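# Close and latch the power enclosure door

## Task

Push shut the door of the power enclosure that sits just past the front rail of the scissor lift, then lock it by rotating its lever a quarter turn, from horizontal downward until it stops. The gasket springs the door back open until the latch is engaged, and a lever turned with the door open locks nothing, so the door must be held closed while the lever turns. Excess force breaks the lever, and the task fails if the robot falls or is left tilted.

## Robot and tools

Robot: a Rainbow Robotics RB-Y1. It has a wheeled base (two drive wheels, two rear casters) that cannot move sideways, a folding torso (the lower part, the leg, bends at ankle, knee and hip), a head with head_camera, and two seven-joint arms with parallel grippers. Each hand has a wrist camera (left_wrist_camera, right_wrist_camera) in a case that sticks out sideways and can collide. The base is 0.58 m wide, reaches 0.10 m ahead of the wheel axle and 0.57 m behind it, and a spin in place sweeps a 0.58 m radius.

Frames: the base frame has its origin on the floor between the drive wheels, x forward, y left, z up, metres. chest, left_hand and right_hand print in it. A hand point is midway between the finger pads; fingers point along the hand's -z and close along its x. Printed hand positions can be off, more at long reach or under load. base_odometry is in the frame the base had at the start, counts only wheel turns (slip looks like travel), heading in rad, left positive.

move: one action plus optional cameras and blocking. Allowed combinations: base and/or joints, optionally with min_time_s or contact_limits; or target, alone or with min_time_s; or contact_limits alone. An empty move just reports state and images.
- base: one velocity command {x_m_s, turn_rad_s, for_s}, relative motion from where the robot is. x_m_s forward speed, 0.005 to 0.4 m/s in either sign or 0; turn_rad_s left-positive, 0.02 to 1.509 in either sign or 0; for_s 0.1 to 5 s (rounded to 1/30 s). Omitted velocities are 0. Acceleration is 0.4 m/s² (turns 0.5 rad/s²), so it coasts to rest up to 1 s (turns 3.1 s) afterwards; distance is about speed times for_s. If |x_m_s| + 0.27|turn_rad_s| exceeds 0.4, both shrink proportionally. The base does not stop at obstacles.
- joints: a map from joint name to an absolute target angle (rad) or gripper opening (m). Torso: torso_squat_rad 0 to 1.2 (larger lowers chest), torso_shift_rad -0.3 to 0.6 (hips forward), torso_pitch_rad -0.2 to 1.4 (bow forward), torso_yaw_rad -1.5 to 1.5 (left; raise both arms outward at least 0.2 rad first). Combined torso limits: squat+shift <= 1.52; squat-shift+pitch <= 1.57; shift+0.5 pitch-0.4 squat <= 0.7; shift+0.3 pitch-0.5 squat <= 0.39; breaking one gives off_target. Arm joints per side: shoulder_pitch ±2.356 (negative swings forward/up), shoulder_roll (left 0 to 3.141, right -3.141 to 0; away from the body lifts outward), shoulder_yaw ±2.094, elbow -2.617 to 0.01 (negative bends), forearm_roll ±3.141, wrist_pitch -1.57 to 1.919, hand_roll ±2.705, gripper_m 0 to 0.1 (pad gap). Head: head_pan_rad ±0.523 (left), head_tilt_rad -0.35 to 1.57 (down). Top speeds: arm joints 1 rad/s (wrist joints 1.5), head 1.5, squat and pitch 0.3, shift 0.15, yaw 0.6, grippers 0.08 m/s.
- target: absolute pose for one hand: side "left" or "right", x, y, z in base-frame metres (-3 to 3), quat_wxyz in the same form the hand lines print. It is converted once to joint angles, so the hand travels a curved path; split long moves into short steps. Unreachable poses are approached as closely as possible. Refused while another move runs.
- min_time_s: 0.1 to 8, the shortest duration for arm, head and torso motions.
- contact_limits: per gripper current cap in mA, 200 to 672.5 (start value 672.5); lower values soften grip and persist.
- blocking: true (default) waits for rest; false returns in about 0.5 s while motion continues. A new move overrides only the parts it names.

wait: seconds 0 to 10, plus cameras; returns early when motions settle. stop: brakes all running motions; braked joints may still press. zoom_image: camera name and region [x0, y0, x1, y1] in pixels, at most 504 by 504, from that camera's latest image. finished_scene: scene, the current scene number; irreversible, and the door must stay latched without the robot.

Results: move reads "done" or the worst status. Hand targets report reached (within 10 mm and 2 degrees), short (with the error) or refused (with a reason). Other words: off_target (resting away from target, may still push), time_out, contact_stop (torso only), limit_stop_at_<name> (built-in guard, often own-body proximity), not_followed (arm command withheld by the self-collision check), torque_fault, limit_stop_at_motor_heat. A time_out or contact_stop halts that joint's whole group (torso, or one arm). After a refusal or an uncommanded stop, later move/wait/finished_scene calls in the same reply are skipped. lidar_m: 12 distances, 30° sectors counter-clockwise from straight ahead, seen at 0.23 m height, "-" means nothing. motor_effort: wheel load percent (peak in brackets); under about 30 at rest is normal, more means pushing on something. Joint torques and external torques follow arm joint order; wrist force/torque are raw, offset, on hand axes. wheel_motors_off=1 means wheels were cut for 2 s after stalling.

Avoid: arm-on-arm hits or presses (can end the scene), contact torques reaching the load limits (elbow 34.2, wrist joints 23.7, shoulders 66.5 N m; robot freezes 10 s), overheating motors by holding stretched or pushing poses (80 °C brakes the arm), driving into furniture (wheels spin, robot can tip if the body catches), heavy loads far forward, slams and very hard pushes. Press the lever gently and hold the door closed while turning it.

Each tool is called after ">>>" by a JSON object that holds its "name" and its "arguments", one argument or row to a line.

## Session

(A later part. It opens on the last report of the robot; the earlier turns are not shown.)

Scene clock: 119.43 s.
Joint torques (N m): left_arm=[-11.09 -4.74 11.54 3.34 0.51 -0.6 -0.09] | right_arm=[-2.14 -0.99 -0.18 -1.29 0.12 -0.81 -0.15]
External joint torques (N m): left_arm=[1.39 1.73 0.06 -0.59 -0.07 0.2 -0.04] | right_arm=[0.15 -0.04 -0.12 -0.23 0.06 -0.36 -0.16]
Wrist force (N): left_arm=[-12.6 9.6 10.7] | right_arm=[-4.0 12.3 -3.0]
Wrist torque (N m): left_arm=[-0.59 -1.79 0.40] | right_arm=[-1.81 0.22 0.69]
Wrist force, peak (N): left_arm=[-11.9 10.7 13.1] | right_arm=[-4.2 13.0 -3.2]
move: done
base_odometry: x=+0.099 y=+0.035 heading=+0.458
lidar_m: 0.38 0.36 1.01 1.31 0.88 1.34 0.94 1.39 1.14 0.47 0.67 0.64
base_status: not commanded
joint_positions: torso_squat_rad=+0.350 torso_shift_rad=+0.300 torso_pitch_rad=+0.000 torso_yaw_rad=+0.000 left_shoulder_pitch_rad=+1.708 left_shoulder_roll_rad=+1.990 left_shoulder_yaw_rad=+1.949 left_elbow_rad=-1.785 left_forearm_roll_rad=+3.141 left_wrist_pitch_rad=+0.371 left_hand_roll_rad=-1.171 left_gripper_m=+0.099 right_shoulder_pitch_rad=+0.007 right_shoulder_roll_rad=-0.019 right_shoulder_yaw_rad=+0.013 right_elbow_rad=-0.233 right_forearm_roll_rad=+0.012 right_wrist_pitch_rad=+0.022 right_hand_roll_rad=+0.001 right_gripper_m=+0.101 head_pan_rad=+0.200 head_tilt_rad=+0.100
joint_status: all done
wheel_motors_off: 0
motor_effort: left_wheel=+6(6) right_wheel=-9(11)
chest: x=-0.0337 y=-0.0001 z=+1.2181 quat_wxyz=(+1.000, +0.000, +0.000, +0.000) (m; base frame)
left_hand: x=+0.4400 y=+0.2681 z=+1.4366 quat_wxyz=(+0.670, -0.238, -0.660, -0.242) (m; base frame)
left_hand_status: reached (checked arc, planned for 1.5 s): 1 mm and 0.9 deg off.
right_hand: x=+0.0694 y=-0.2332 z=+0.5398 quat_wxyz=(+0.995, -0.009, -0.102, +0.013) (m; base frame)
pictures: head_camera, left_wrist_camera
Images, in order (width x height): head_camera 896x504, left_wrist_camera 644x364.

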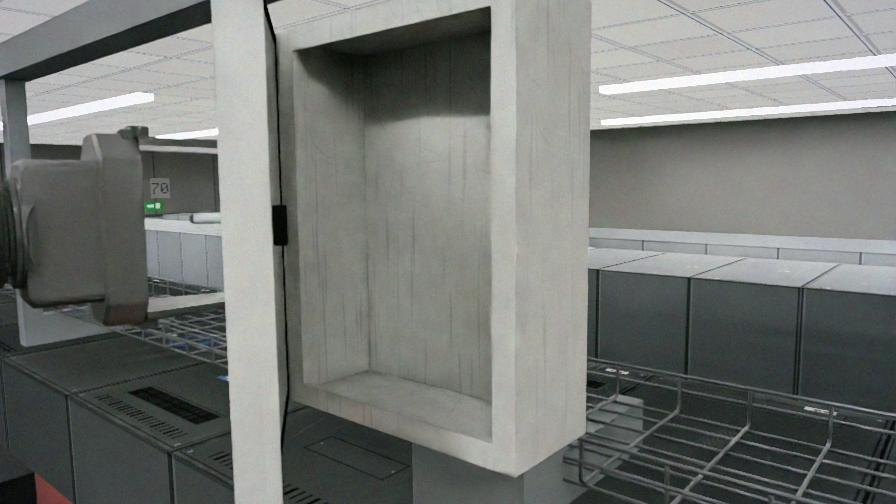

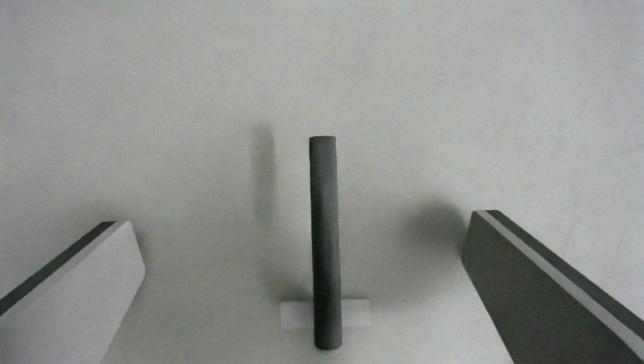

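>>> {"name": "move", "arguments": {
  "target": {"side":"left","x":0.47,"y":0.225,"z":1.436,"quat_wxyz":[0.664,-0.242,-0.664,-0.242]},
  "cameras": ["head_camera","left_wrist_camera"]
}}

Scene clock: 134.73 s.
Joint torques (N m): left_arm=[-15.53 -5.66 11.52 3.87 0.45 -0.76 -0.28] | right_arm=[-2.34 -0.87 -0.04 -1.11 0.13 -0.79 -0.05]
External joint torques (N m): left_arm=[-0.78 0.62 -0.2 0.14 0.12 0.21 -0.22] | right_arm=[-0.04 0.08 0.01 -0.04 0.08 -0.35 -0.06]
Wrist force (N): left_arm=[-12.5 9.8 10.6] | right_arm=[-4.3 12.2 -2.9]
Wrist torque (N m): left_arm=[-0.60 -1.75 0.41] | right_arm=[-1.80 0.20 0.68]
Wrist force, peak (N): left_arm=[-12.3 11.3 15.6] | right_arm=[-3.6 13.0 -3.2]
move: done
base_odometry: x=+0.099 y=+0.035 heading=+0.458
lidar_m: 0.38 0.36 1.01 1.31 0.89 1.34 0.94 1.39 1.13 0.47 0.67 0.65
base_status: not commanded
joint_positions: torso_squat_rad=+0.350 torso_shift_rad=+0.300 torso_pitch_rad=+0.000 torso_yaw_rad=+0.000 left_shoulder_pitch_rad=+1.642 left_shoulder_roll_rad=+2.142 left_shoulder_yaw_rad=+1.919 left_elbow_rad=-1.765 left_forearm_roll_rad=+3.023 left_wrist_pitch_rad=+0.246 left_hand_roll_rad=-1.080 left_gripper_m=+0.099 right_shoulder_pitch_rad=+0.007 right_shoulder_roll_rad=-0.019 right_shoulder_yaw_rad=+0.013 right_elbow_rad=-0.233 right_forearm_roll_rad=+0.012 right_wrist_pitch_rad=+0.022 right_hand_roll_rad=+0.001 right_gripper_m=+0.101 head_pan_rad=+0.200 head_tilt_rad=+0.100
joint_status: all done
wheel_motors_off: 0
motor_effort: left_wheel=+5(6) right_wheel=-7(10)
chest: x=-0.0337 y=-0.0002 z=+1.2181 quat_wxyz=(+1.000, +0.000, +0.000, +0.000) (m; base frame)
left_hand: x=+0.4695 y=+0.2249 z=+1.4361 quat_wxyz=(+0.661, -0.243, -0.667, -0.242) (m; base frame)
left_hand_status: reached (checked arc, planned for 0.4 s): 0 mm and 0.5 deg off.
right_hand: x=+0.0694 y=-0.2332 z=+0.5398 quat_wxyz=(+0.995, -0.009, -0.102, +0.013) (m; base frame)
pictures: head_camera, left_wrist_camera
Images, in order (width x height): head_camera 896x504, left_wrist_camera 644x364.

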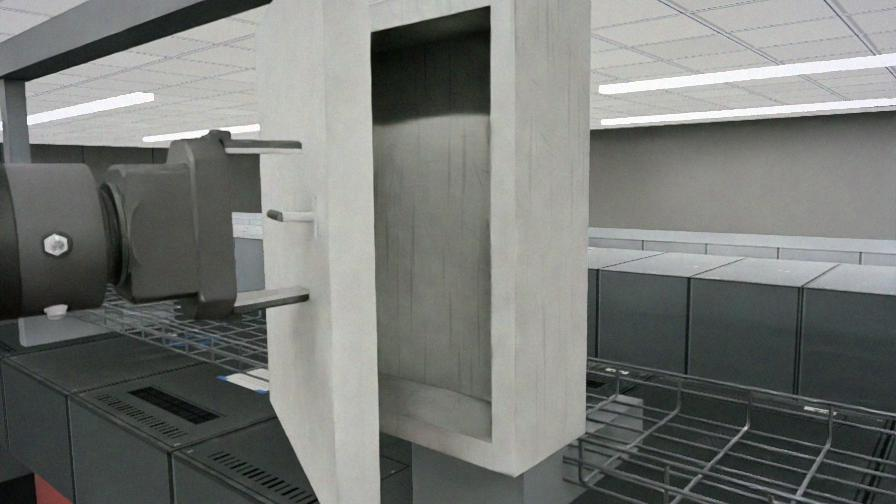

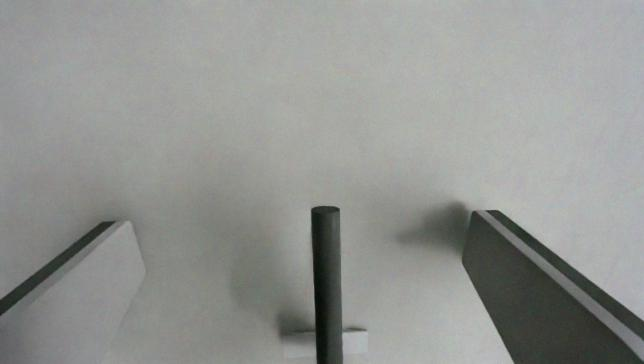

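>>> {"name": "move", "arguments": {
  "target": {"side":"left","x":0.482,"y":0.162,"z":1.436,"quat_wxyz":[0.676,-0.2065,-0.676,-0.2065]},
  "cameras": ["head_camera","left_wrist_camera"]
}}

Scene clock: 141.70 s.
Joint torques (N m): left_arm=[-16.09 -0.11 11.13 4.67 -0.18 -0.87 0.05] | right_arm=[-2.28 -0.86 0.11 -1.43 0.2 -0.73 -0.04]
External joint torques (N m): left_arm=[-0.61 0.96 0.07 -0.65 0.13 0.14 0.11] | right_arm=[0.02 0.09 0.17 -0.36 0.14 -0.29 -0.05]
Wrist force (N): left_arm=[-11.9 9.4 10.5] | right_arm=[-4.0 12.5 -3.3]
Wrist torque (N m): left_arm=[-0.52 -1.67 0.41] | right_arm=[-1.84 0.22 0.70]
Wrist force, peak (N): left_arm=[-11.5 12.3 15.8] | right_arm=[-4.4 13.0 -3.3]
move: done
base_odometry: x=+0.099 y=+0.035 heading=+0.458
lidar_m: 0.38 0.36 1.01 1.31 0.89 1.34 0.94 1.38 1.13 0.46 0.68 0.64
base_status: not commanded
joint_positions: torso_squat_rad=+0.350 torso_shift_rad=+0.300 torso_pitch_rad=+0.000 torso_yaw_rad=+0.000 left_shoulder_pitch_rad=+1.103 left_shoulder_roll_rad=+2.265 left_shoulder_yaw_rad=+1.373 left_elbow_rad=-1.903 left_forearm_roll_rad=+3.122 left_wrist_pitch_rad=-0.117 left_hand_roll_rad=-1.052 left_gripper_m=+0.099 right_shoulder_pitch_rad=+0.007 right_shoulder_roll_rad=-0.019 right_shoulder_yaw_rad=+0.013 right_elbow_rad=-0.233 right_forearm_roll_rad=+0.012 right_wrist_pitch_rad=+0.022 right_hand_roll_rad=+0.001 right_gripper_m=+0.101 head_pan_rad=+0.200 head_tilt_rad=+0.100
joint_status: all done
wheel_motors_off: 0
motor_effort: left_wheel=+5(5) right_wheel=-8(9)
chest: x=-0.0337 y=-0.0001 z=+1.2181 quat_wxyz=(+1.000, +0.000, +0.000, +0.000) (m; base frame)
left_hand: x=+0.4820 y=+0.1629 z=+1.4363 quat_wxyz=(+0.671, -0.210, -0.680, -0.207) (m; base frame)
left_hand_status: reached (checked arc, planned for 0.9 s): 1 mm and 0.8 deg off.
right_hand: x=+0.0694 y=-0.2332 z=+0.5398 quat_wxyz=(+0.995, -0.009, -0.102, +0.013) (m; base frame)
pictures: head_camera, left_wrist_camera
Images, in order (width x height): head_camera 896x504, left_wrist_camera 644x364.

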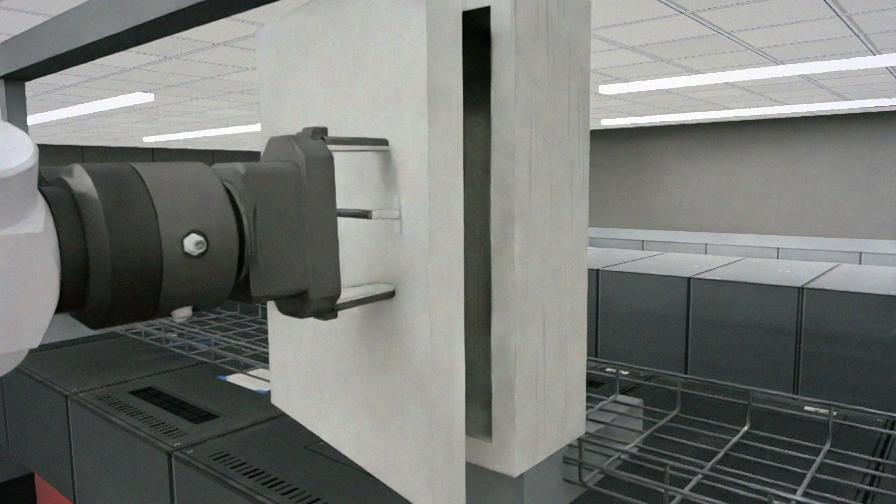

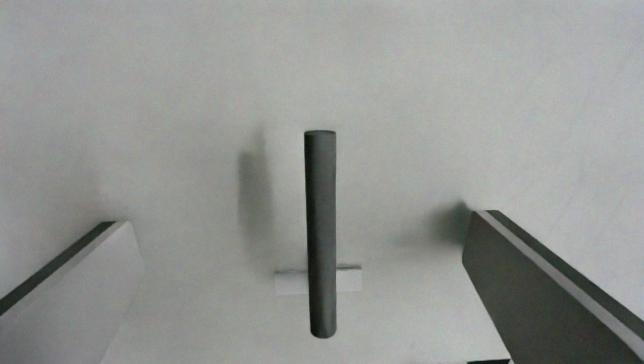

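>>> {"name": "move", "arguments": {
  "target": {"side":"left","x":0.515,"y":0.118,"z":1.441,"quat_wxyz":[0.686,-0.171,-0.686,-0.171]},
  "cameras": ["head_camera","left_wrist_camera"]
}}

Scene clock: 148.40 s.
Joint torques (N m): left_arm=[-17.43 -1.14 10.11 6.78 -0.55 -1.33 -0.39] | right_arm=[-2.55 -0.86 -0.01 -1.02 0.12 -0.69 -0.06]
External joint torques (N m): left_arm=[-0.25 0.22 0.33 -0.25 0.04 -0.02 -0.33] | right_arm=[-0.25 0.09 0.04 0.05 0.07 -0.25 -0.07]
Wrist force (N): left_arm=[-12.0 9.9 13.9] | right_arm=[-3.9 12.5 -3.3]
Wrist torque (N m): left_arm=[-0.62 -1.54 0.39] | right_arm=[-1.85 0.25 0.67]
Wrist force, peak (N): left_arm=[-13.8 8.9 16.0] | right_arm=[-4.0 12.8 -3.3]
move: done
base_odometry: x=+0.099 y=+0.035 heading=+0.458
lidar_m: 0.38 0.36 1.01 1.31 0.89 1.34 0.94 1.39 1.14 0.47 0.67 0.64
base_status: not commanded
joint_positions: torso_squat_rad=+0.350 torso_shift_rad=+0.300 torso_pitch_rad=+0.000 torso_yaw_rad=+0.000 left_shoulder_pitch_rad=+0.833 left_shoulder_roll_rad=+2.520 left_shoulder_yaw_rad=+1.079 left_elbow_rad=-1.832 left_forearm_roll_rad=+3.141 left_wrist_pitch_rad=-0.329 left_hand_roll_rad=-0.876 left_gripper_m=+0.099 right_shoulder_pitch_rad=+0.007 right_shoulder_roll_rad=-0.019 right_shoulder_yaw_rad=+0.013 right_elbow_rad=-0.233 right_forearm_roll_rad=+0.012 right_wrist_pitch_rad=+0.022 right_hand_roll_rad=+0.001 right_gripper_m=+0.101 head_pan_rad=+0.200 head_tilt_rad=+0.100
joint_status: all done
wheel_motors_off: 0
motor_effort: left_wheel=+5(5) right_wheel=-6(8)
chest: x=-0.0338 y=-0.0001 z=+1.2181 quat_wxyz=(+1.000, +0.000, +0.000, +0.000) (m; base frame)
left_hand: x=+0.5149 y=+0.1184 z=+1.4413 quat_wxyz=(+0.684, -0.172, -0.687, -0.171) (m; base frame)
left_hand_status: reached (checked arc, planned for 0.6 s): 1 mm and 0.3 deg off.
right_hand: x=+0.0694 y=-0.2332 z=+0.5398 quat_wxyz=(+0.995, -0.009, -0.102, +0.013) (m; base frame)
pictures: head_camera, left_wrist_camera
Images, in order (width x height): head_camera 896x504, left_wrist_camera 644x364.

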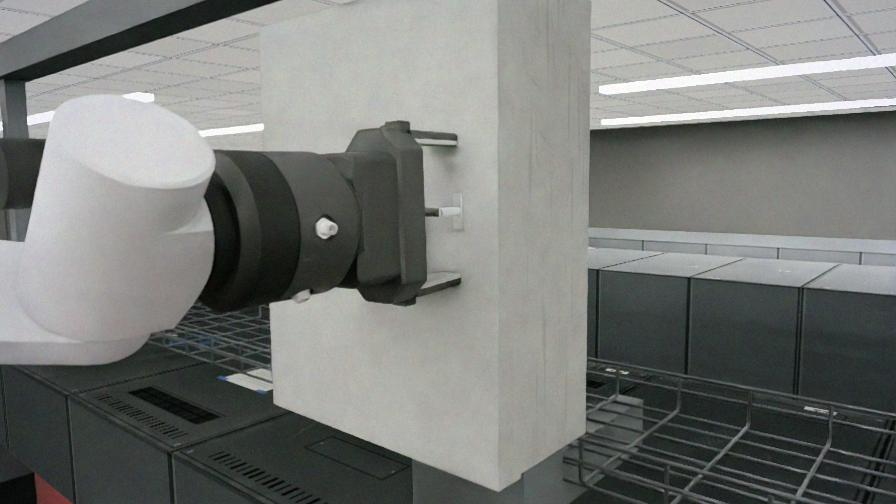

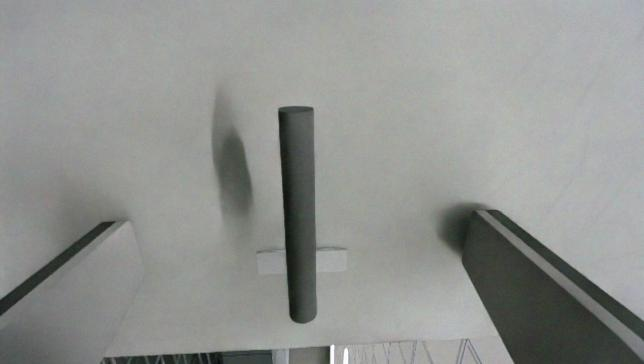

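>>> {"name": "move", "arguments": {
  "target": {"side":"left","x":0.535,"y":0.100,"z":1.438,"quat_wxyz":[0.6886,-0.1609,-0.6886,-0.1609]},
  "cameras": ["head_camera","left_wrist_camera"]
}}

Scene clock: 151.03 s.
Joint torques (N m): left_arm=[-20.7 24.21 23.37 20.71 -2.82 -6.43 0.92] | right_arm=[-2.49 -1.11 0.05 -1.36 0.18 -0.67 -0.09]
External joint torques (N m): left_arm=[-2.5 26.68 14.12 13.19 -2.21 -5 0.98] | right_arm=[0.04 -0.01 0.11 -0.21 0.13 -0.21 -0.1]
Wrist force (N): left_arm=[-17.5 24.3 173.0] | right_arm=[-3.8 12.7 -2.8]
Wrist torque (N m): left_arm=[-1.52 7.51 -0.44] | right_arm=[-1.86 0.25 0.68]
Wrist force, peak (N): left_arm=[-17.8 26.9 186.9] | right_arm=[-3.9 13.0 -3.0]
move: done
base_odometry: x=+0.099 y=+0.035 heading=+0.460
lidar_m: 0.38 0.36 1.01 1.31 0.89 1.33 0.93 1.39 1.14 0.47 0.67 0.65
base_status: not commanded
joint_positions: torso_squat_rad=+0.351 torso_shift_rad=+0.297 torso_pitch_rad=-0.006 torso_yaw_rad=+0.002 left_shoulder_pitch_rad=+0.823 left_shoulder_roll_rad=+2.634 left_shoulder_yaw_rad=+1.036 left_elbow_rad=-1.756 left_forearm_roll_rad=+3.142 left_wrist_pitch_rad=-0.371 left_hand_roll_rad=-0.808 left_gripper_m=+0.099 right_shoulder_pitch_rad=+0.007 right_shoulder_roll_rad=-0.019 right_shoulder_yaw_rad=+0.013 right_elbow_rad=-0.233 right_forearm_roll_rad=+0.012 right_wrist_pitch_rad=+0.022 right_hand_roll_rad=+0.001 right_gripper_m=+0.101 head_pan_rad=+0.200 head_tilt_rad=+0.100
joint_status: all done
wheel_motors_off: 0
motor_effort: left_wheel=+51(51) right_wheel=-11(16)
chest: x=-0.0377 y=+0.0018 z=+1.2185 quat_wxyz=(+1.000, -0.001, -0.003, +0.001) (m; base frame)
left_hand: x=+0.5295 y=+0.1072 z=+1.4404 quat_wxyz=(+0.687, -0.161, -0.691, -0.158) (m; base frame)
left_hand_status: reached (checked arc, planned for 0.4 s): 9 mm and 0.5 deg off.
right_hand: x=+0.0702 y=-0.2330 z=+0.5416 quat_wxyz=(+0.994, -0.011, -0.105, +0.014) (m; base frame)
pictures: head_camera, left_wrist_camera
Images, in order (width x height): head_camera 896x504, left_wrist_camera 644x364.

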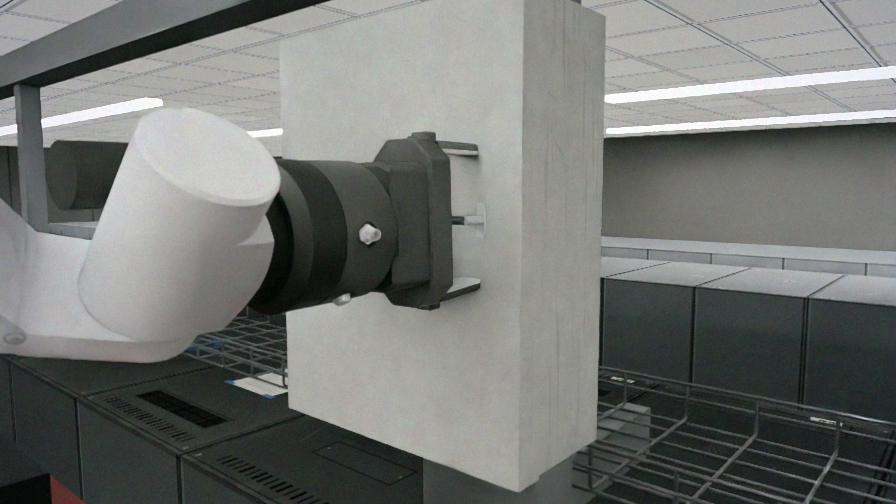

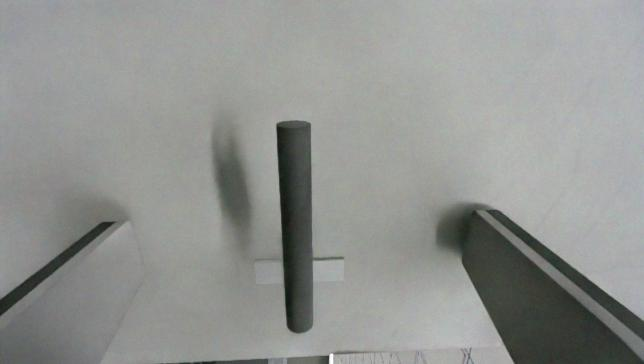

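>>> {"name": "move", "arguments": {
  "target": {"side":"left","x":0.527,"y":0.104,"z":1.438,"quat_wxyz":[0.6886,-0.1609,-0.6886,-0.1609]},
  "cameras": ["head_camera","left_wrist_camera"]
}}

Scene clock: 153.17 s.
Joint torques (N m): left_arm=[-18.43 1.63 9.93 6.34 -0.75 -1.19 0.19] | right_arm=[-2.16 -0.87 -0.4 -1.16 0.18 -0.76 -0.04]
External joint torques (N m): left_arm=[-0.28 4.22 0.74 -1.21 -0.14 0.23 0.24] | right_arm=[0.16 0.1 -0.35 -0.08 0.13 -0.32 -0.05]
Wrist force (N): left_arm=[-12.1 11.8 22.0] | right_arm=[-3.9 12.3 -2.8]
Wrist torque (N m): left_arm=[-0.53 -1.23 0.25] | right_arm=[-1.83 0.26 0.69]
Wrist force, peak (N): left_arm=[-16.4 23.6 176.8] | right_arm=[-4.2 12.7 -3.3]
move: done
base_odometry: x=+0.084 y=+0.028 heading=+0.474
lidar_m: 0.39 0.38 2.72 1.30 0.87 1.32 0.92 1.37 1.14 0.47 0.68 0.66
base_status: not commanded
joint_positions: torso_squat_rad=+0.350 torso_shift_rad=+0.300 torso_pitch_rad=-0.001 torso_yaw_rad=+0.000 left_shoulder_pitch_rad=+0.813 left_shoulder_roll_rad=+2.636 left_shoulder_yaw_rad=+1.027 left_elbow_rad=-1.767 left_forearm_roll_rad=+3.141 left_wrist_pitch_rad=-0.374 left_hand_roll_rad=-0.803 left_gripper_m=+0.099 right_shoulder_pitch_rad=+0.007 right_shoulder_roll_rad=-0.019 right_shoulder_yaw_rad=+0.013 right_elbow_rad=-0.233 right_forearm_roll_rad=+0.012 right_wrist_pitch_rad=+0.022 right_hand_roll_rad=+0.001 right_gripper_m=+0.101 head_pan_rad=+0.200 head_tilt_rad=+0.100
joint_status: all done
wheel_motors_off: 0 (was 1 since the last result)
motor_effort: left_wheel=+0(0) right_wheel=+1(2)
chest: x=-0.0341 y=+0.0001 z=+1.2182 quat_wxyz=(+1.000, +0.000, +0.000, +0.000) (m; base frame)
left_hand: x=+0.5321 y=+0.1012 z=+1.4351 quat_wxyz=(+0.690, -0.161, -0.687, -0.162) (m; base frame)
left_hand_status: reached (checked arc, planned for 0.1 s): 7 mm and 0.3 deg off.
right_hand: x=+0.0696 y=-0.2332 z=+0.5400 quat_wxyz=(+0.995, -0.010, -0.102, +0.013) (m; base frame)
pictures: head_camera, left_wrist_camera
Images, in order (width x height): head_camera 896x504, left_wrist_camera 644x364.

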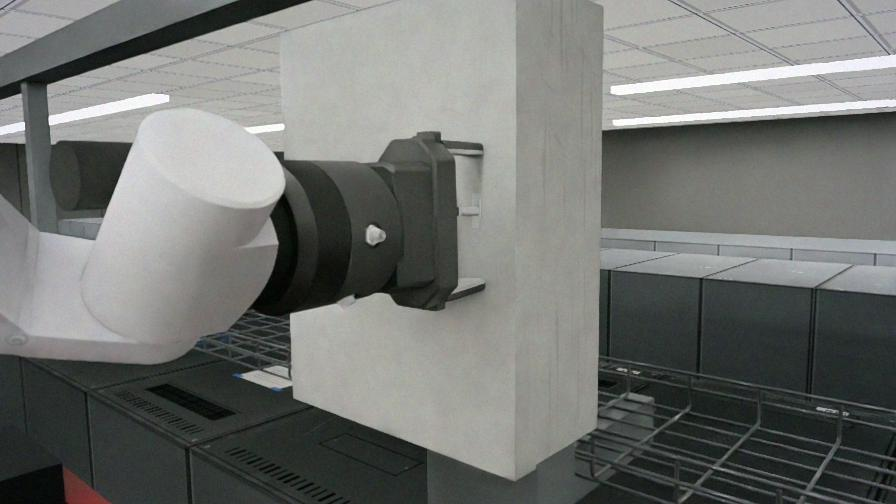

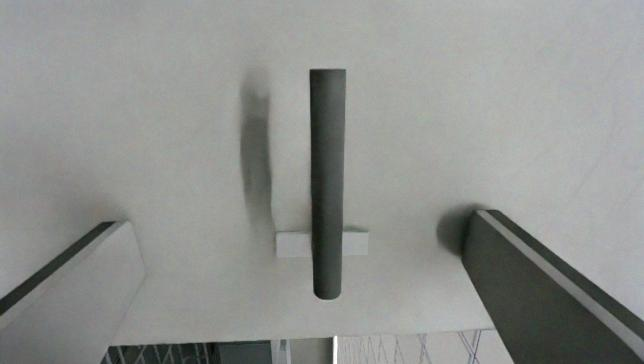

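>>> {"name": "move", "arguments": {
  "target": {"side":"left","x":0.540,"y":0.119,"z":1.444,"quat_wxyz":[0.6873,-0.1662,-0.6873,-0.1662]},
  "cameras": ["left_wrist_camera"]
}}

>>> {"name": "move", "arguments": {
  "joints": {"left_gripper_m":0.005},
  "contact_limits": {"left_gripper_m":250},
  "cameras": ["head_camera","left_wrist_camera"]
}}

Scene clock: 162.27 s.
Joint torques (N m): left_arm=[-16.58 -0.97 10.45 6.92 -0.32 -1.48 0.04] | right_arm=[-2.18 -0.6 -0.39 -1.19 0.17 -0.75 -0.11]
External joint torques (N m): left_arm=[1.83 1.27 0.89 -0.4 0.16 -0.04 0.09] | right_arm=[0.13 0.35 -0.34 -0.12 0.12 -0.31 -0.12]
Wrist force (N): left_arm=[-13.0 9.3 15.8] | right_arm=[-3.6 12.4 -3.3]
Wrist torque (N m): left_arm=[-0.52 -1.56 0.39] | right_arm=[-1.82 0.27 0.67]
Wrist force, peak (N): left_arm=[-12.1 11.7 21.9] | right_arm=[-3.7 13.0 -3.4]
move: done
base_odometry: x=+0.084 y=+0.028 heading=+0.474
lidar_m: 0.38 0.38 2.72 1.31 0.88 1.32 0.92 1.37 1.13 0.47 0.69 0.66
base_status: not commanded
joint_positions: torso_squat_rad=+0.350 torso_shift_rad=+0.300 torso_pitch_rad=+0.000 torso_yaw_rad=+0.000 left_shoulder_pitch_rad=+0.852 left_shoulder_roll_rad=+2.598 left_shoulder_yaw_rad=+1.061 left_elbow_rad=-1.706 left_forearm_roll_rad=+3.086 left_wrist_pitch_rad=-0.287 left_hand_roll_rad=-0.792 left_gripper_m=+0.099 right_shoulder_pitch_rad=+0.007 right_shoulder_roll_rad=-0.019 right_shoulder_yaw_rad=+0.013 right_elbow_rad=-0.233 right_forearm_roll_rad=+0.012 right_wrist_pitch_rad=+0.022 right_hand_roll_rad=+0.001 right_gripper_m=+0.101 head_pan_rad=+0.200 head_tilt_rad=+0.100
joint_status: all done
wheel_motors_off: 0
motor_effort: left_wheel=-1(1) right_wheel=+2(3)
chest: x=-0.0339 y=+0.0000 z=+1.2181 quat_wxyz=(+1.000, +0.000, +0.000, +0.000) (m; base frame)
left_hand: x=+0.5401 y=+0.1188 z=+1.4442 quat_wxyz=(+0.687, -0.166, -0.687, -0.166) (m; base frame)
left_hand_status: reached (checked arc, planned for 0.3 s): 0 mm and 0.0 deg off.
right_hand: x=+0.0696 y=-0.2332 z=+0.5399 quat_wxyz=(+0.995, -0.010, -0.102, +0.013) (m; base frame)
pictures: left_wrist_camera
Images, in order (width x height): left_wrist_camera 644x364.

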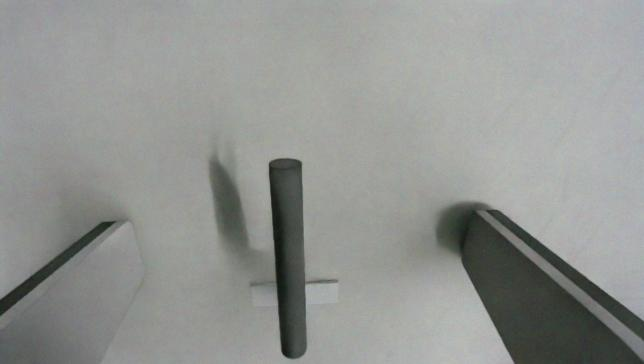

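Scene clock: 163.90 s.
Joint torques (N m): left_arm=[-21.93 -2.79 13.29 11.16 -0.62 -3.39 -0.03] | right_arm=[-1.81 -0.63 -0.04 -1.3 0.27 -0.62 0.01]
External joint torques (N m): left_arm=[-3.51 -0.55 3.73 3.85 -0.14 -1.95 0.02] | right_arm=[0.49 0.33 0.01 -0.23 0.21 -0.18 0]
Wrist force (N): left_arm=[-25.2 8.1 16.9] | right_arm=[-3.7 12.5 -3.4]
Wrist torque (N m): left_arm=[-0.55 -1.77 0.27] | right_arm=[-1.86 0.27 0.66]
Wrist force, peak (N): left_arm=[-28.1 7.0 18.3] | right_arm=[-4.2 12.6 -3.6]
move: done
base_odometry: x=+0.084 y=+0.028 heading=+0.474
lidar_m: 0.38 0.38 2.71 1.31 0.88 1.32 0.92 1.37 1.14 0.47 0.69 0.66
base_status: not commanded
joint_positions: torso_squat_rad=+0.350 torso_shift_rad=+0.300 torso_pitch_rad=+0.000 torso_yaw_rad=+0.000 left_shoulder_pitch_rad=+0.853 left_shoulder_roll_rad=+2.598 left_shoulder_yaw_rad=+1.060 left_elbow_rad=-1.707 left_forearm_roll_rad=+3.086 left_wrist_pitch_rad=-0.286 left_hand_roll_rad=-0.792 left_gripper_m=+0.006 right_shoulder_pitch_rad=+0.007 right_shoulder_roll_rad=-0.019 right_shoulder_yaw_rad=+0.013 right_elbow_rad=-0.233 right_forearm_roll_rad=+0.012 right_wrist_pitch_rad=+0.022 right_hand_roll_rad=+0.001 right_gripper_m=+0.101 head_pan_rad=+0.200 head_tilt_rad=+0.100
joint_status: all done
wheel_motors_off: 0
motor_effort: left_wheel=-1(1) right_wheel=+3(4)
contact_limits: left_gripper_m 250 mA
chest: x=-0.0338 y=+0.0000 z=+1.2181 quat_wxyz=(+1.000, +0.000, +0.000, +0.000) (m; base frame)
left_hand: x=+0.5404 y=+0.1188 z=+1.4426 quat_wxyz=(+0.688, -0.166, -0.686, -0.166) (m; base frame)
right_hand: x=+0.0695 y=-0.2332 z=+0.5399 quat_wxyz=(+0.995, -0.010, -0.102, +0.013) (m; base frame)
pictures: head_camera, left_wrist_camera
Images, in order (width x height): head_camera 896x504, left_wrist_camera 644x364.

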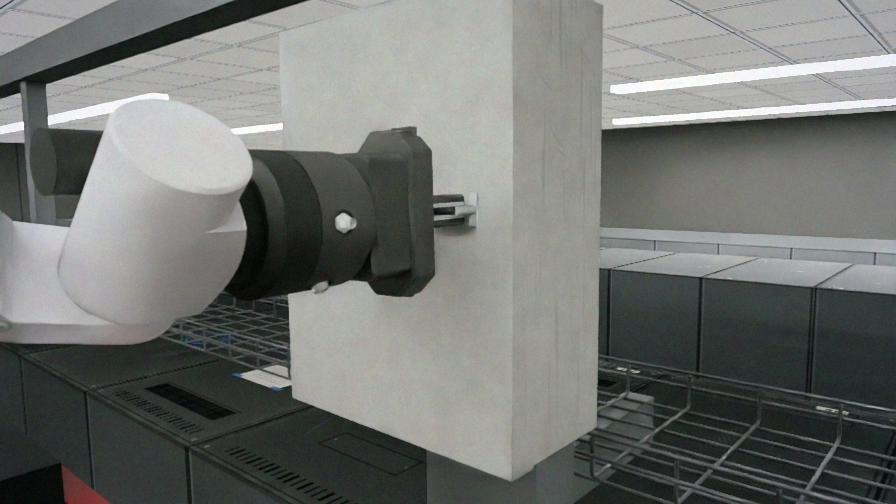

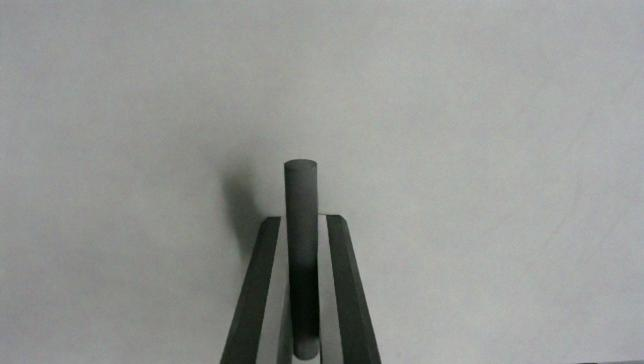

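>>> {"name": "move", "arguments": {
  "target": {"side":"left","x":0.549,"y":0.1145,"z":1.440,"quat_wxyz":[0.6873,-0.1662,-0.6873,-0.1662]},
  "cameras": ["head_camera"]
}}

Scene clock: 167.43 s.
Joint torques (N m): left_arm=[-17.87 1.32 11.27 14.73 -0.31 -4.4 0.04] | right_arm=[-3.02 -1.13 -0.12 -1.31 0.15 -0.71 -0.23]
External joint torques (N m): left_arm=[1.01 4.1 1.69 7.44 0.16 -2.95 0.09] | right_arm=[-0.65 -0.15 -0.06 -0.22 0.09 -0.26 -0.24]
Wrist force (N): left_arm=[-21.4 1.2 62.1] | right_arm=[-3.9 12.3 -3.2]
Wrist torque (N m): left_arm=[-1.07 -1.18 0.23] | right_arm=[-1.82 0.24 0.67]
Wrist force, peak (N): left_arm=[-20.4 -0.5 72.5] | right_arm=[-5.0 12.4 -3.5]
move: done
base_odometry: x=+0.084 y=+0.028 heading=+0.475
lidar_m: 0.38 0.38 2.72 1.30 0.88 1.32 0.92 1.38 1.14 0.47 0.69 0.66
base_status: not commanded
joint_positions: torso_squat_rad=+0.350 torso_shift_rad=+0.299 torso_pitch_rad=-0.002 torso_yaw_rad=+0.000 left_shoulder_pitch_rad=+0.884 left_shoulder_roll_rad=+2.625 left_shoulder_yaw_rad=+1.081 left_elbow_rad=-1.675 left_forearm_roll_rad=+3.068 left_wrist_pitch_rad=-0.287 left_hand_roll_rad=-0.778 left_gripper_m=+0.006 right_shoulder_pitch_rad=+0.007 right_shoulder_roll_rad=-0.019 right_shoulder_yaw_rad=+0.013 right_elbow_rad=-0.233 right_forearm_roll_rad=+0.012 right_wrist_pitch_rad=+0.022 right_hand_roll_rad=+0.001 right_gripper_m=+0.101 head_pan_rad=+0.200 head_tilt_rad=+0.100
joint_status: all done
wheel_motors_off: 0
motor_effort: left_wheel=+9(10) right_wheel=+8(8)
contact_limits: left_gripper_m 250 mA
chest: x=-0.0350 y=+0.0002 z=+1.2183 quat_wxyz=(+1.000, +0.000, -0.001, +0.000) (m; base frame)
left_hand: x=+0.5463 y=+0.1150 z=+1.4405 quat_wxyz=(+0.687, -0.166, -0.687, -0.166) (m; base frame)
left_hand_status: reached (checked arc, planned for 0.2 s): 3 mm and 0.0 deg off.
right_hand: x=+0.0696 y=-0.2331 z=+0.5403 quat_wxyz=(+0.995, -0.010, -0.103, +0.013) (m; base frame)
pictures: head_camera
Images, in order (width x height): head_camera 896x504.

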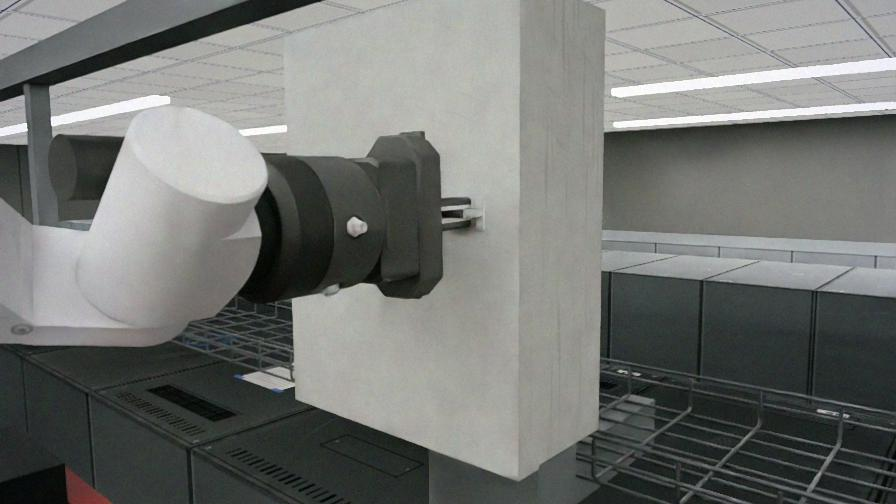

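>>> {"name": "move", "arguments": {
  "target": {"side":"left","x":0.554,"y":0.112,"z":1.440,"quat_wxyz":[0.6873,-0.1662,-0.6873,-0.1662]}
}}

>>> {"name": "move", "arguments": {
  "target": {"side":"left","x":0.5535,"y":0.111,"z":1.4325,"quat_wxyz":[0.706,-0.283,-0.648,-0.0444]},
  "min_time_s": 1.2,
  "cameras": ["all"]
}}

Scene clock: 174.30 s.
Joint torques (N m): left_arm=[-18.05 5.85 13.16 23.47 -0.35 -7.97 0.04] | right_arm=[-2.75 -0.97 0.18 -1.31 0.27 -0.85 -0.11]
External joint torques (N m): left_arm=[1.2 8.99 3.6 16.18 0.11 -6.5 0.1] | right_arm=[-0.3 0.05 0.24 -0.19 0.21 -0.39 -0.12]
Wrist force (N): left_arm=[-30.4 -6.3 116.9] | right_arm=[-3.8 12.6 -3.0]
Wrist torque (N m): left_arm=[-1.73 -0.44 0.28] | right_arm=[-1.85 0.24 0.69]
Wrist force, peak (N): left_arm=[-30.9 -6.9 128.2] | right_arm=[-3.9 12.8 -3.6]
move: done
base_odometry: x=+0.084 y=+0.028 heading=+0.475
lidar_m: 0.39 0.38 2.72 1.30 0.88 1.32 0.92 1.37 1.14 0.46 0.69 0.66
base_status: not commanded
joint_positions: torso_squat_rad=+0.351 torso_shift_rad=+0.298 torso_pitch_rad=-0.004 torso_yaw_rad=+0.001 left_shoulder_pitch_rad=+0.904 left_shoulder_roll_rad=+2.648 left_shoulder_yaw_rad=+1.093 left_elbow_rad=-1.642 left_forearm_roll_rad=+3.059 left_wrist_pitch_rad=-0.277 left_hand_roll_rad=-0.769 left_gripper_m=+0.006 right_shoulder_pitch_rad=+0.007 right_shoulder_roll_rad=-0.019 right_shoulder_yaw_rad=+0.013 right_elbow_rad=-0.233 right_forearm_roll_rad=+0.012 right_wrist_pitch_rad=+0.022 right_hand_roll_rad=+0.001 right_gripper_m=+0.101 head_pan_rad=+0.200 head_tilt_rad=+0.100
joint_status: all done
wheel_motors_off: 0
motor_effort: left_wheel=+20(20) right_wheel=+8(9)
contact_limits: left_gripper_m 250 mA
chest: x=-0.0364 y=+0.0007 z=+1.2184 quat_wxyz=(+1.000, -0.001, -0.002, +0.001) (m; base frame)
left_hand: x=+0.5507 y=+0.1128 z=+1.4401 quat_wxyz=(+0.688, -0.167, -0.687, -0.167) (m; base frame)
left_hand_status: reached (checked arc, planned for 0.2 s): 3 mm and 0.1 deg off.
right_hand: x=+0.0698 y=-0.2331 z=+0.5408 quat_wxyz=(+0.994, -0.010, -0.104, +0.013) (m; base frame)

Scene clock: 175.83 s.
Joint torques (N m): left_arm=[-7.13 16.4 7.92 9.92 0.64 -1.56 0.7] | right_arm=[-3.02 -1.35 -0.34 -1.33 0.2 -0.79 0]
External joint torques (N m): left_arm=[12.38 20.02 -2.09 3.1 1.19 -0.29 0.76] | right_arm=[-0.55 -0.32 -0.28 -0.2 0.15 -0.33 -0.01]
Wrist force (N): left_arm=[-5.4 8.6 118.8] | right_arm=[-3.9 12.3 -3.1]
Wrist torque (N m): left_arm=[-1.35 -0.60 -0.33] | right_arm=[-1.82 0.27 0.67]
Wrist force, peak (N): left_arm=[-28.4 -5.8 119.4] | right_arm=[-4.2 12.8 -3.1]
move: done
base_odometry: x=+0.084 y=+0.028 heading=+0.475
lidar_m: 0.38 0.38 2.73 1.30 0.88 1.32 0.92 1.37 1.13 0.47 0.69 0.66
base_status: not commanded
joint_positions: torso_squat_rad=+0.351 torso_shift_rad=+0.298 torso_pitch_rad=-0.005 torso_yaw_rad=+0.001 left_shoulder_pitch_rad=+0.979 left_shoulder_roll_rad=+2.635 left_shoulder_yaw_rad=+1.184 left_elbow_rad=-1.643 left_forearm_roll_rad=+3.141 left_wrist_pitch_rad=-0.291 left_hand_roll_rad=-0.557 left_gripper_m=+0.013 right_shoulder_pitch_rad=+0.007 right_shoulder_roll_rad=-0.019 right_shoulder_yaw_rad=+0.013 right_elbow_rad=-0.233 right_forearm_roll_rad=+0.012 right_wrist_pitch_rad=+0.022 right_hand_roll_rad=+0.001 right_gripper_m=+0.101 head_pan_rad=+0.200 head_tilt_rad=+0.100
joint_status: all done
wheel_motors_off: 0
motor_effort: left_wheel=+21(21) right_wheel=+8(9)
contact_limits: left_gripper_m 250 mA
chest: x=-0.0368 y=+0.0010 z=+1.2184 quat_wxyz=(+1.000, -0.001, -0.002, +0.001) (m; base frame)
left_hand: x=+0.5524 y=+0.1132 z=+1.4360 quat_wxyz=(+0.704, -0.282, -0.650, -0.044) (m; base frame)
left_hand_status: reached (checked arc, planned for 1.2 s): 4 mm and 0.3 deg off.
right_hand: x=+0.0700 y=-0.2331 z=+0.5410 quat_wxyz=(+0.994, -0.010, -0.104, +0.013) (m; base frame)
pictures: head_camera, left_wrist_camera, right_wrist_camera
Images, in order (width x height): head_camera 896x504, left_wrist_camera 644x364, right_wrist_camera 644x364.

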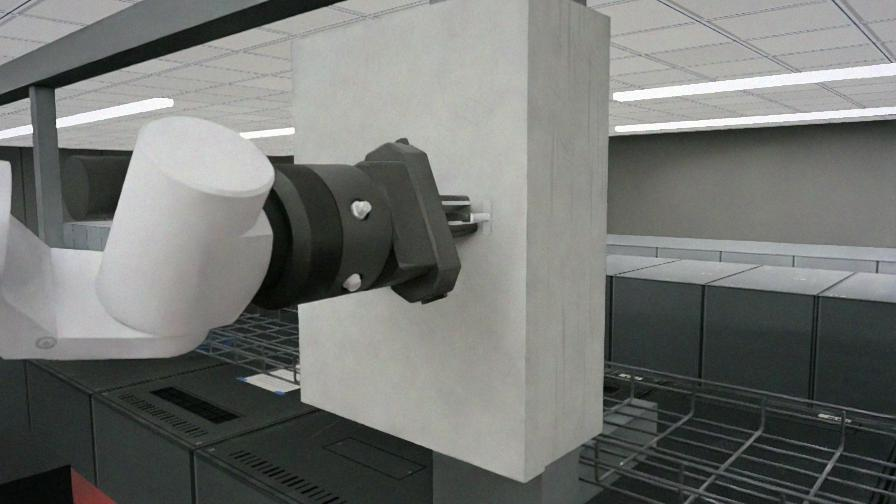

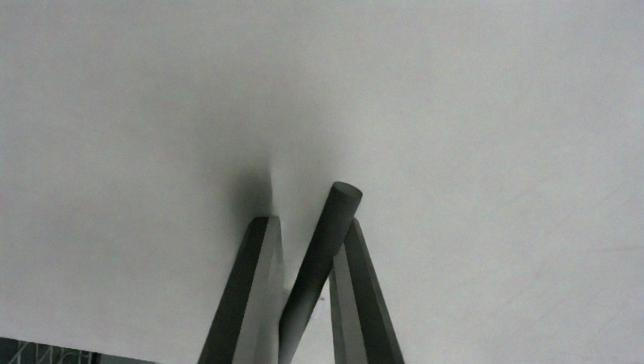

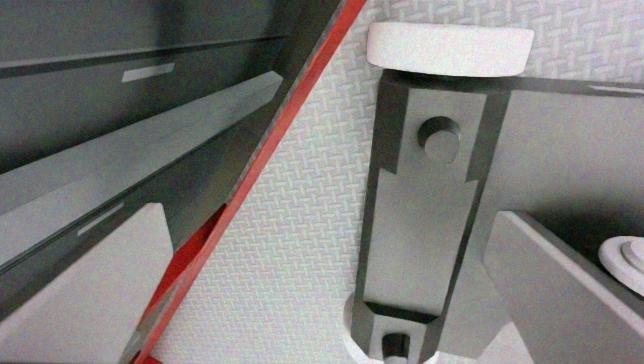

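>>> {"name": "move", "arguments": {
  "target": {"side":"left","x":0.558,"y":0.133,"z":1.441,"quat_wxyz":[0.6873,-0.1662,-0.6873,-0.1662]},
  "cameras": ["left_wrist_camera"]
}}

>>> {"name": "move", "arguments": {
  "contact_limits": {"left_gripper_m":500},
  "joints": {"left_gripper_m":0.003},
  "cameras": ["left_wrist_camera"]
}}

Scene clock: 181.60 s.
Joint torques (N m): left_arm=[-13.6 -2.09 5.62 23.46 0.43 -8.37 -0.09] | right_arm=[-2.6 -1.19 -0.09 -1.23 0.25 -0.7 -0.19]
External joint torques (N m): left_arm=[5.86 0.88 -4.19 16.41 0.79 -6.83 -0.03] | right_arm=[-0.17 -0.21 -0.04 -0.11 0.2 -0.24 -0.2]
Wrist force (N): left_arm=[-24.5 -16.0 88.2] | right_arm=[-3.8 12.2 -2.9]
Wrist torque (N m): left_arm=[-1.90 -1.02 0.50] | right_arm=[-1.81 0.26 0.70]
Wrist force, peak (N): left_arm=[-5.4 8.4 119.5] | right_arm=[-4.2 12.9 -3.4]
move: done
base_odometry: x=+0.084 y=+0.028 heading=+0.475
lidar_m: 0.39 0.38 2.72 1.30 0.87 1.32 0.92 1.37 1.14 0.47 0.69 0.66
base_status: not commanded
joint_positions: torso_squat_rad=+0.351 torso_shift_rad=+0.298 torso_pitch_rad=-0.004 torso_yaw_rad=+0.001 left_shoulder_pitch_rad=+0.943 left_shoulder_roll_rad=+2.619 left_shoulder_yaw_rad=+1.117 left_elbow_rad=-1.602 left_forearm_roll_rad=+2.980 left_wrist_pitch_rad=-0.221 left_hand_roll_rad=-0.724 left_gripper_m=+0.006 right_shoulder_pitch_rad=+0.007 right_shoulder_roll_rad=-0.019 right_shoulder_yaw_rad=+0.013 right_elbow_rad=-0.233 right_forearm_roll_rad=+0.012 right_wrist_pitch_rad=+0.022 right_hand_roll_rad=+0.001 right_gripper_m=+0.101 head_pan_rad=+0.200 head_tilt_rad=+0.100
joint_status: all done
wheel_motors_off: 0
motor_effort: left_wheel=+15(21) right_wheel=+11(12)
contact_limits: left_gripper_m 250 mA
chest: x=-0.0361 y=+0.0003 z=+1.2184 quat_wxyz=(+1.000, +0.000, -0.002, +0.000) (m; base frame)
left_hand: x=+0.5576 y=+0.1296 z=+1.4401 quat_wxyz=(+0.688, -0.167, -0.686, -0.168) (m; base frame)
left_hand_status: reached (checked arc, planned for 0.4 s): 4 mm and 0.3 deg off.
right_hand: x=+0.0698 y=-0.2331 z=+0.5406 quat_wxyz=(+0.994, -0.010, -0.104, +0.013) (m; base frame)
pictures: left_wrist_camera
Images, in order (width x height): left_wrist_camera 644x364.

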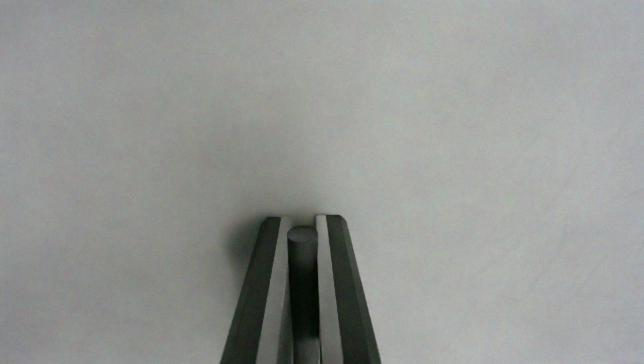

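Scene clock: 182.00 s.
Joint torques (N m): left_arm=[-13.9 -2.11 5.72 23.33 0.5 -8.25 -0.08] | right_arm=[-2.87 -0.69 -0.44 -1.29 0.16 -0.68 0.05]
External joint torques (N m): left_arm=[5.56 0.86 -4.1 16.28 0.86 -6.72 -0.02] | right_arm=[-0.44 0.29 -0.39 -0.17 0.1 -0.22 0.04]
Wrist force (N): left_arm=[-24.2 -16.1 88.1] | right_arm=[-4.1 12.5 -3.1]
Wrist torque (N m): left_arm=[-1.84 -0.80 0.41] | right_arm=[-1.84 0.23 0.65]
Wrist force, peak (N): left_arm=[-24.2 -16.1 89.6] | right_arm=[-4.3 12.8 -3.0]
move: done
base_odometry: x=+0.084 y=+0.028 heading=+0.475
lidar_m: 0.39 0.38 2.72 1.31 0.88 1.32 0.93 1.37 1.14 0.47 0.69 0.66
base_status: not commanded
joint_positions: torso_squat_rad=+0.351 torso_shift_rad=+0.298 torso_pitch_rad=-0.004 torso_yaw_rad=+0.001 left_shoulder_pitch_rad=+0.943 left_shoulder_roll_rad=+2.619 left_shoulder_yaw_rad=+1.117 left_elbow_rad=-1.602 left_forearm_roll_rad=+2.980 left_wrist_pitch_rad=-0.221 left_hand_roll_rad=-0.724 left_gripper_m=+0.005 right_shoulder_pitch_rad=+0.007 right_shoulder_roll_rad=-0.019 right_shoulder_yaw_rad=+0.013 right_elbow_rad=-0.233 right_forearm_roll_rad=+0.012 right_wrist_pitch_rad=+0.022 right_hand_roll_rad=+0.001 right_gripper_m=+0.101 head_pan_rad=+0.200 head_tilt_rad=+0.100
joint_status: all done
wheel_motors_off: 0
motor_effort: left_wheel=+16(16) right_wheel=+11(12)
contact_limits: left_gripper_m 500 mA
chest: x=-0.0361 y=+0.0003 z=+1.2184 quat_wxyz=(+1.000, +0.000, -0.002, +0.000) (m; base frame)
left_hand: x=+0.5576 y=+0.1296 z=+1.4401 quat_wxyz=(+0.688, -0.167, -0.686, -0.168) (m; base frame)
right_hand: x=+0.0698 y=-0.2331 z=+0.5406 quat_wxyz=(+0.994, -0.010, -0.104, +0.013) (m; base frame)
pictures: left_wrist_camera
Images, in order (width x height): left_wrist_camera 644x364.

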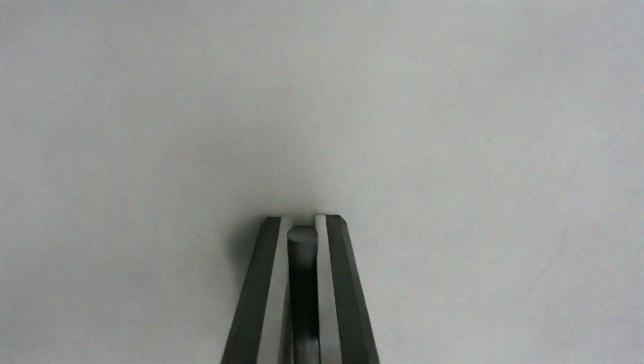

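>>> {"name": "move", "arguments": {
  "target": {"side":"left","x":0.5568,"y":0.1306,"z":1.4256,"quat_wxyz":[0.706,-0.283,-0.648,-0.0444]},
  "min_time_s": 1.2,
  "cameras": ["head_camera","left_wrist_camera"]
}}

Scene clock: 187.93 s.
Joint torques (N m): left_arm=[3.36 4.68 -4.29 4.76 2.43 -0.13 1.25] | right_arm=[-2.67 -0.87 -0.34 -1.3 0.2 -0.57 -0.11]
External joint torques (N m): left_arm=[22.87 8.18 -14.63 -1.7 2.92 1.14 1.31] | right_arm=[-0.25 0.1 -0.29 -0.19 0.14 -0.12 -0.12]
Wrist force (N): left_arm=[7.4 -7.9 55.9] | right_arm=[-3.9 12.6 -3.5]
Wrist torque (N m): left_arm=[-1.31 -1.76 -0.76] | right_arm=[-1.87 0.25 0.67]
Wrist force, peak (N): left_arm=[-24.4 -16.8 89.4] | right_arm=[-3.8 12.8 -3.5]
move: done
base_odometry: x=+0.084 y=+0.028 heading=+0.475
lidar_m: 0.39 0.38 2.72 1.31 0.88 1.32 0.92 1.37 1.13 0.47 0.69 0.66
base_status: not commanded
joint_positions: torso_squat_rad=+0.351 torso_shift_rad=+0.298 torso_pitch_rad=-0.004 torso_yaw_rad=+0.000 left_shoulder_pitch_rad=+1.028 left_shoulder_roll_rad=+2.592 left_shoulder_yaw_rad=+1.220 left_elbow_rad=-1.637 left_forearm_roll_rad=+3.092 left_wrist_pitch_rad=-0.257 left_hand_roll_rad=-0.555 left_gripper_m=+0.008 right_shoulder_pitch_rad=+0.007 right_shoulder_roll_rad=-0.019 right_shoulder_yaw_rad=+0.013 right_elbow_rad=-0.233 right_forearm_roll_rad=+0.012 right_wrist_pitch_rad=+0.022 right_hand_roll_rad=+0.001 right_gripper_m=+0.101 head_pan_rad=+0.200 head_tilt_rad=+0.100
joint_status: all done
wheel_motors_off: 0
motor_effort: left_wheel=+12(16) right_wheel=+12(12)
contact_limits: left_gripper_m 500 mA
chest: x=-0.0359 y=+0.0001 z=+1.2183 quat_wxyz=(+1.000, +0.000, -0.002, +0.000) (m; base frame)
left_hand: x=+0.5559 y=+0.1295 z=+1.4311 quat_wxyz=(+0.704, -0.282, -0.650, -0.045) (m; base frame)
left_hand_status: reached (checked arc, planned for 1.2 s): 6 mm and 0.3 deg off.
right_hand: x=+0.0698 y=-0.2331 z=+0.5405 quat_wxyz=(+0.994, -0.010, -0.104, +0.013) (m; base frame)
pictures: head_camera, left_wrist_camera
Images, in order (width x height): head_camera 896x504, left_wrist_camera 644x364.

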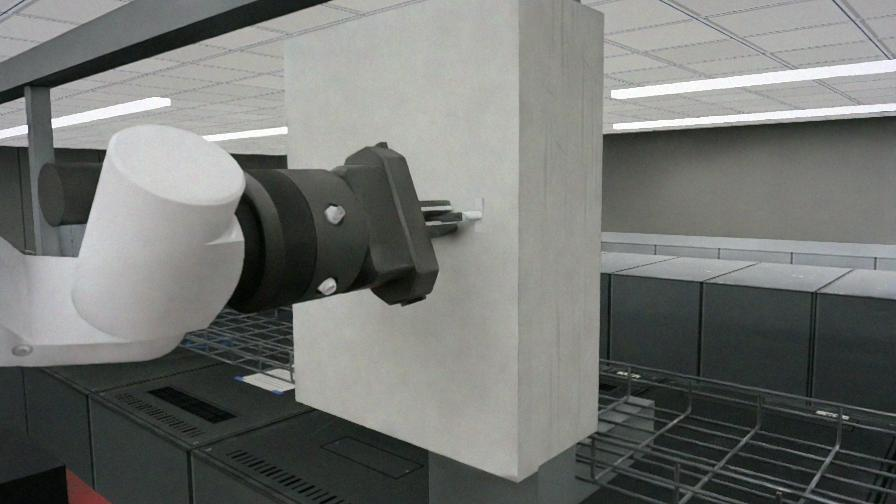

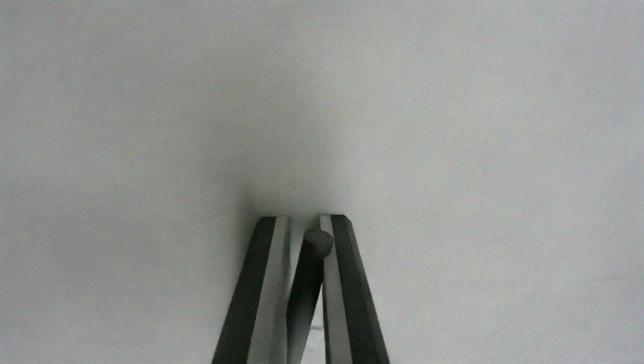

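>>> {"name": "move", "arguments": {
  "target": {"side":"left","x":0.5582,"y":0.1216,"z":1.4121,"quat_wxyz":[0.7027,-0.3913,-0.5891,0.0789]},
  "min_time_s": 1.2,
  "cameras": ["head_camera","left_wrist_camera"]
}}

Scene clock: 191.50 s.
Joint torques (N m): left_arm=[4.25 17.39 -3.78 1.97 2.82 1.68 1.47] | right_arm=[-2.57 -1 0.03 -1.44 0.08 -0.65 -0.08]
External joint torques (N m): left_arm=[24.08 21.75 -14.53 -3.93 3.43 2.77 1.52] | right_arm=[-0.1 0 0.09 -0.31 0.02 -0.19 -0.09]
Wrist force (N): left_arm=[10.8 -8.6 90.1] | right_arm=[-4.0 12.4 -3.1]
Wrist torque (N m): left_arm=[-1.52 -1.62 -0.98] | right_arm=[-1.86 0.25 0.69]
Wrist force, peak (N): left_arm=[10.6 -9.0 90.5] | right_arm=[-4.1 13.0 -3.0]
move: done
base_odometry: x=+0.084 y=+0.028 heading=+0.475
lidar_m: 0.39 0.37 2.73 1.30 0.87 1.32 0.92 1.37 1.13 0.46 0.69 0.66
base_status: not commanded
joint_positions: torso_squat_rad=+0.351 torso_shift_rad=+0.298 torso_pitch_rad=-0.005 torso_yaw_rad=+0.001 left_shoulder_pitch_rad=+1.123 left_shoulder_roll_rad=+2.597 left_shoulder_yaw_rad=+1.321 left_elbow_rad=-1.655 left_forearm_roll_rad=+3.140 left_wrist_pitch_rad=-0.301 left_hand_roll_rad=-0.312 left_gripper_m=+0.010 right_shoulder_pitch_rad=+0.007 right_shoulder_roll_rad=-0.019 right_shoulder_yaw_rad=+0.013 right_elbow_rad=-0.233 right_forearm_roll_rad=+0.012 right_wrist_pitch_rad=+0.022 right_hand_roll_rad=+0.001 right_gripper_m=+0.101 head_pan_rad=+0.200 head_tilt_rad=+0.100
joint_status: all done
wheel_motors_off: 0
motor_effort: left_wheel=+13(13) right_wheel=+8(12)
contact_limits: left_gripper_m 500 mA
chest: x=-0.0366 y=+0.0005 z=+1.2184 quat_wxyz=(+1.000, +0.000, -0.002, +0.000) (m; base frame)
left_hand: x=+0.5564 y=+0.1238 z=+1.4196 quat_wxyz=(+0.699, -0.391, -0.593, +0.078) (m; base frame)
left_hand_status: reached (checked arc, planned for 1.2 s): 8 mm and 0.6 deg off.
right_hand: x=+0.0700 y=-0.2331 z=+0.5408 quat_wxyz=(+0.994, -0.010, -0.104, +0.013) (m; base frame)
pictures: head_camera, left_wrist_camera
Images, in order (width x height): head_camera 896x504, left_wrist_camera 644x364.

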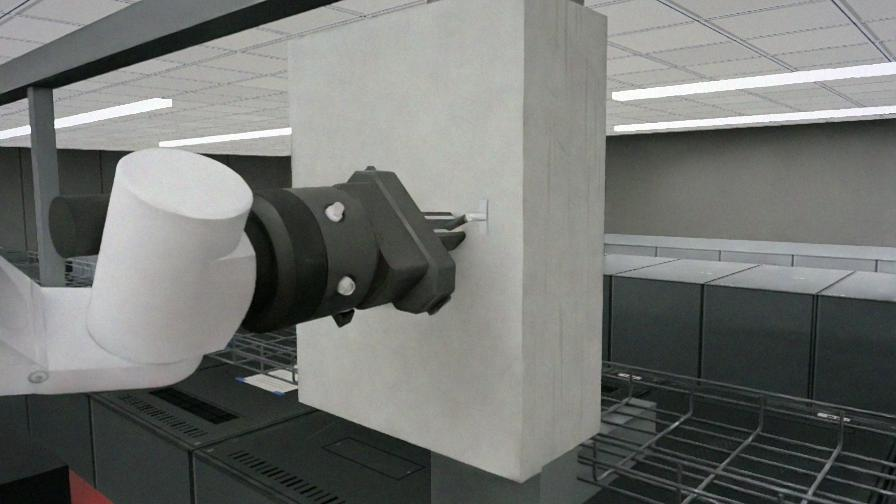

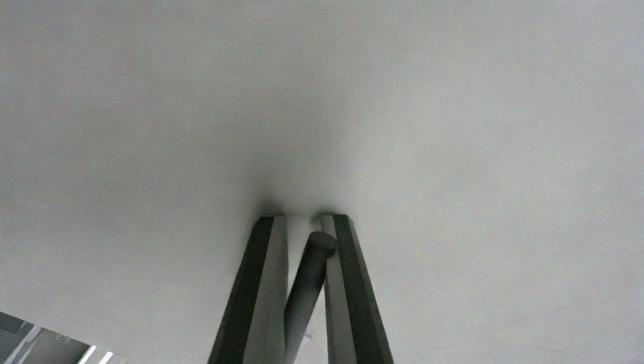

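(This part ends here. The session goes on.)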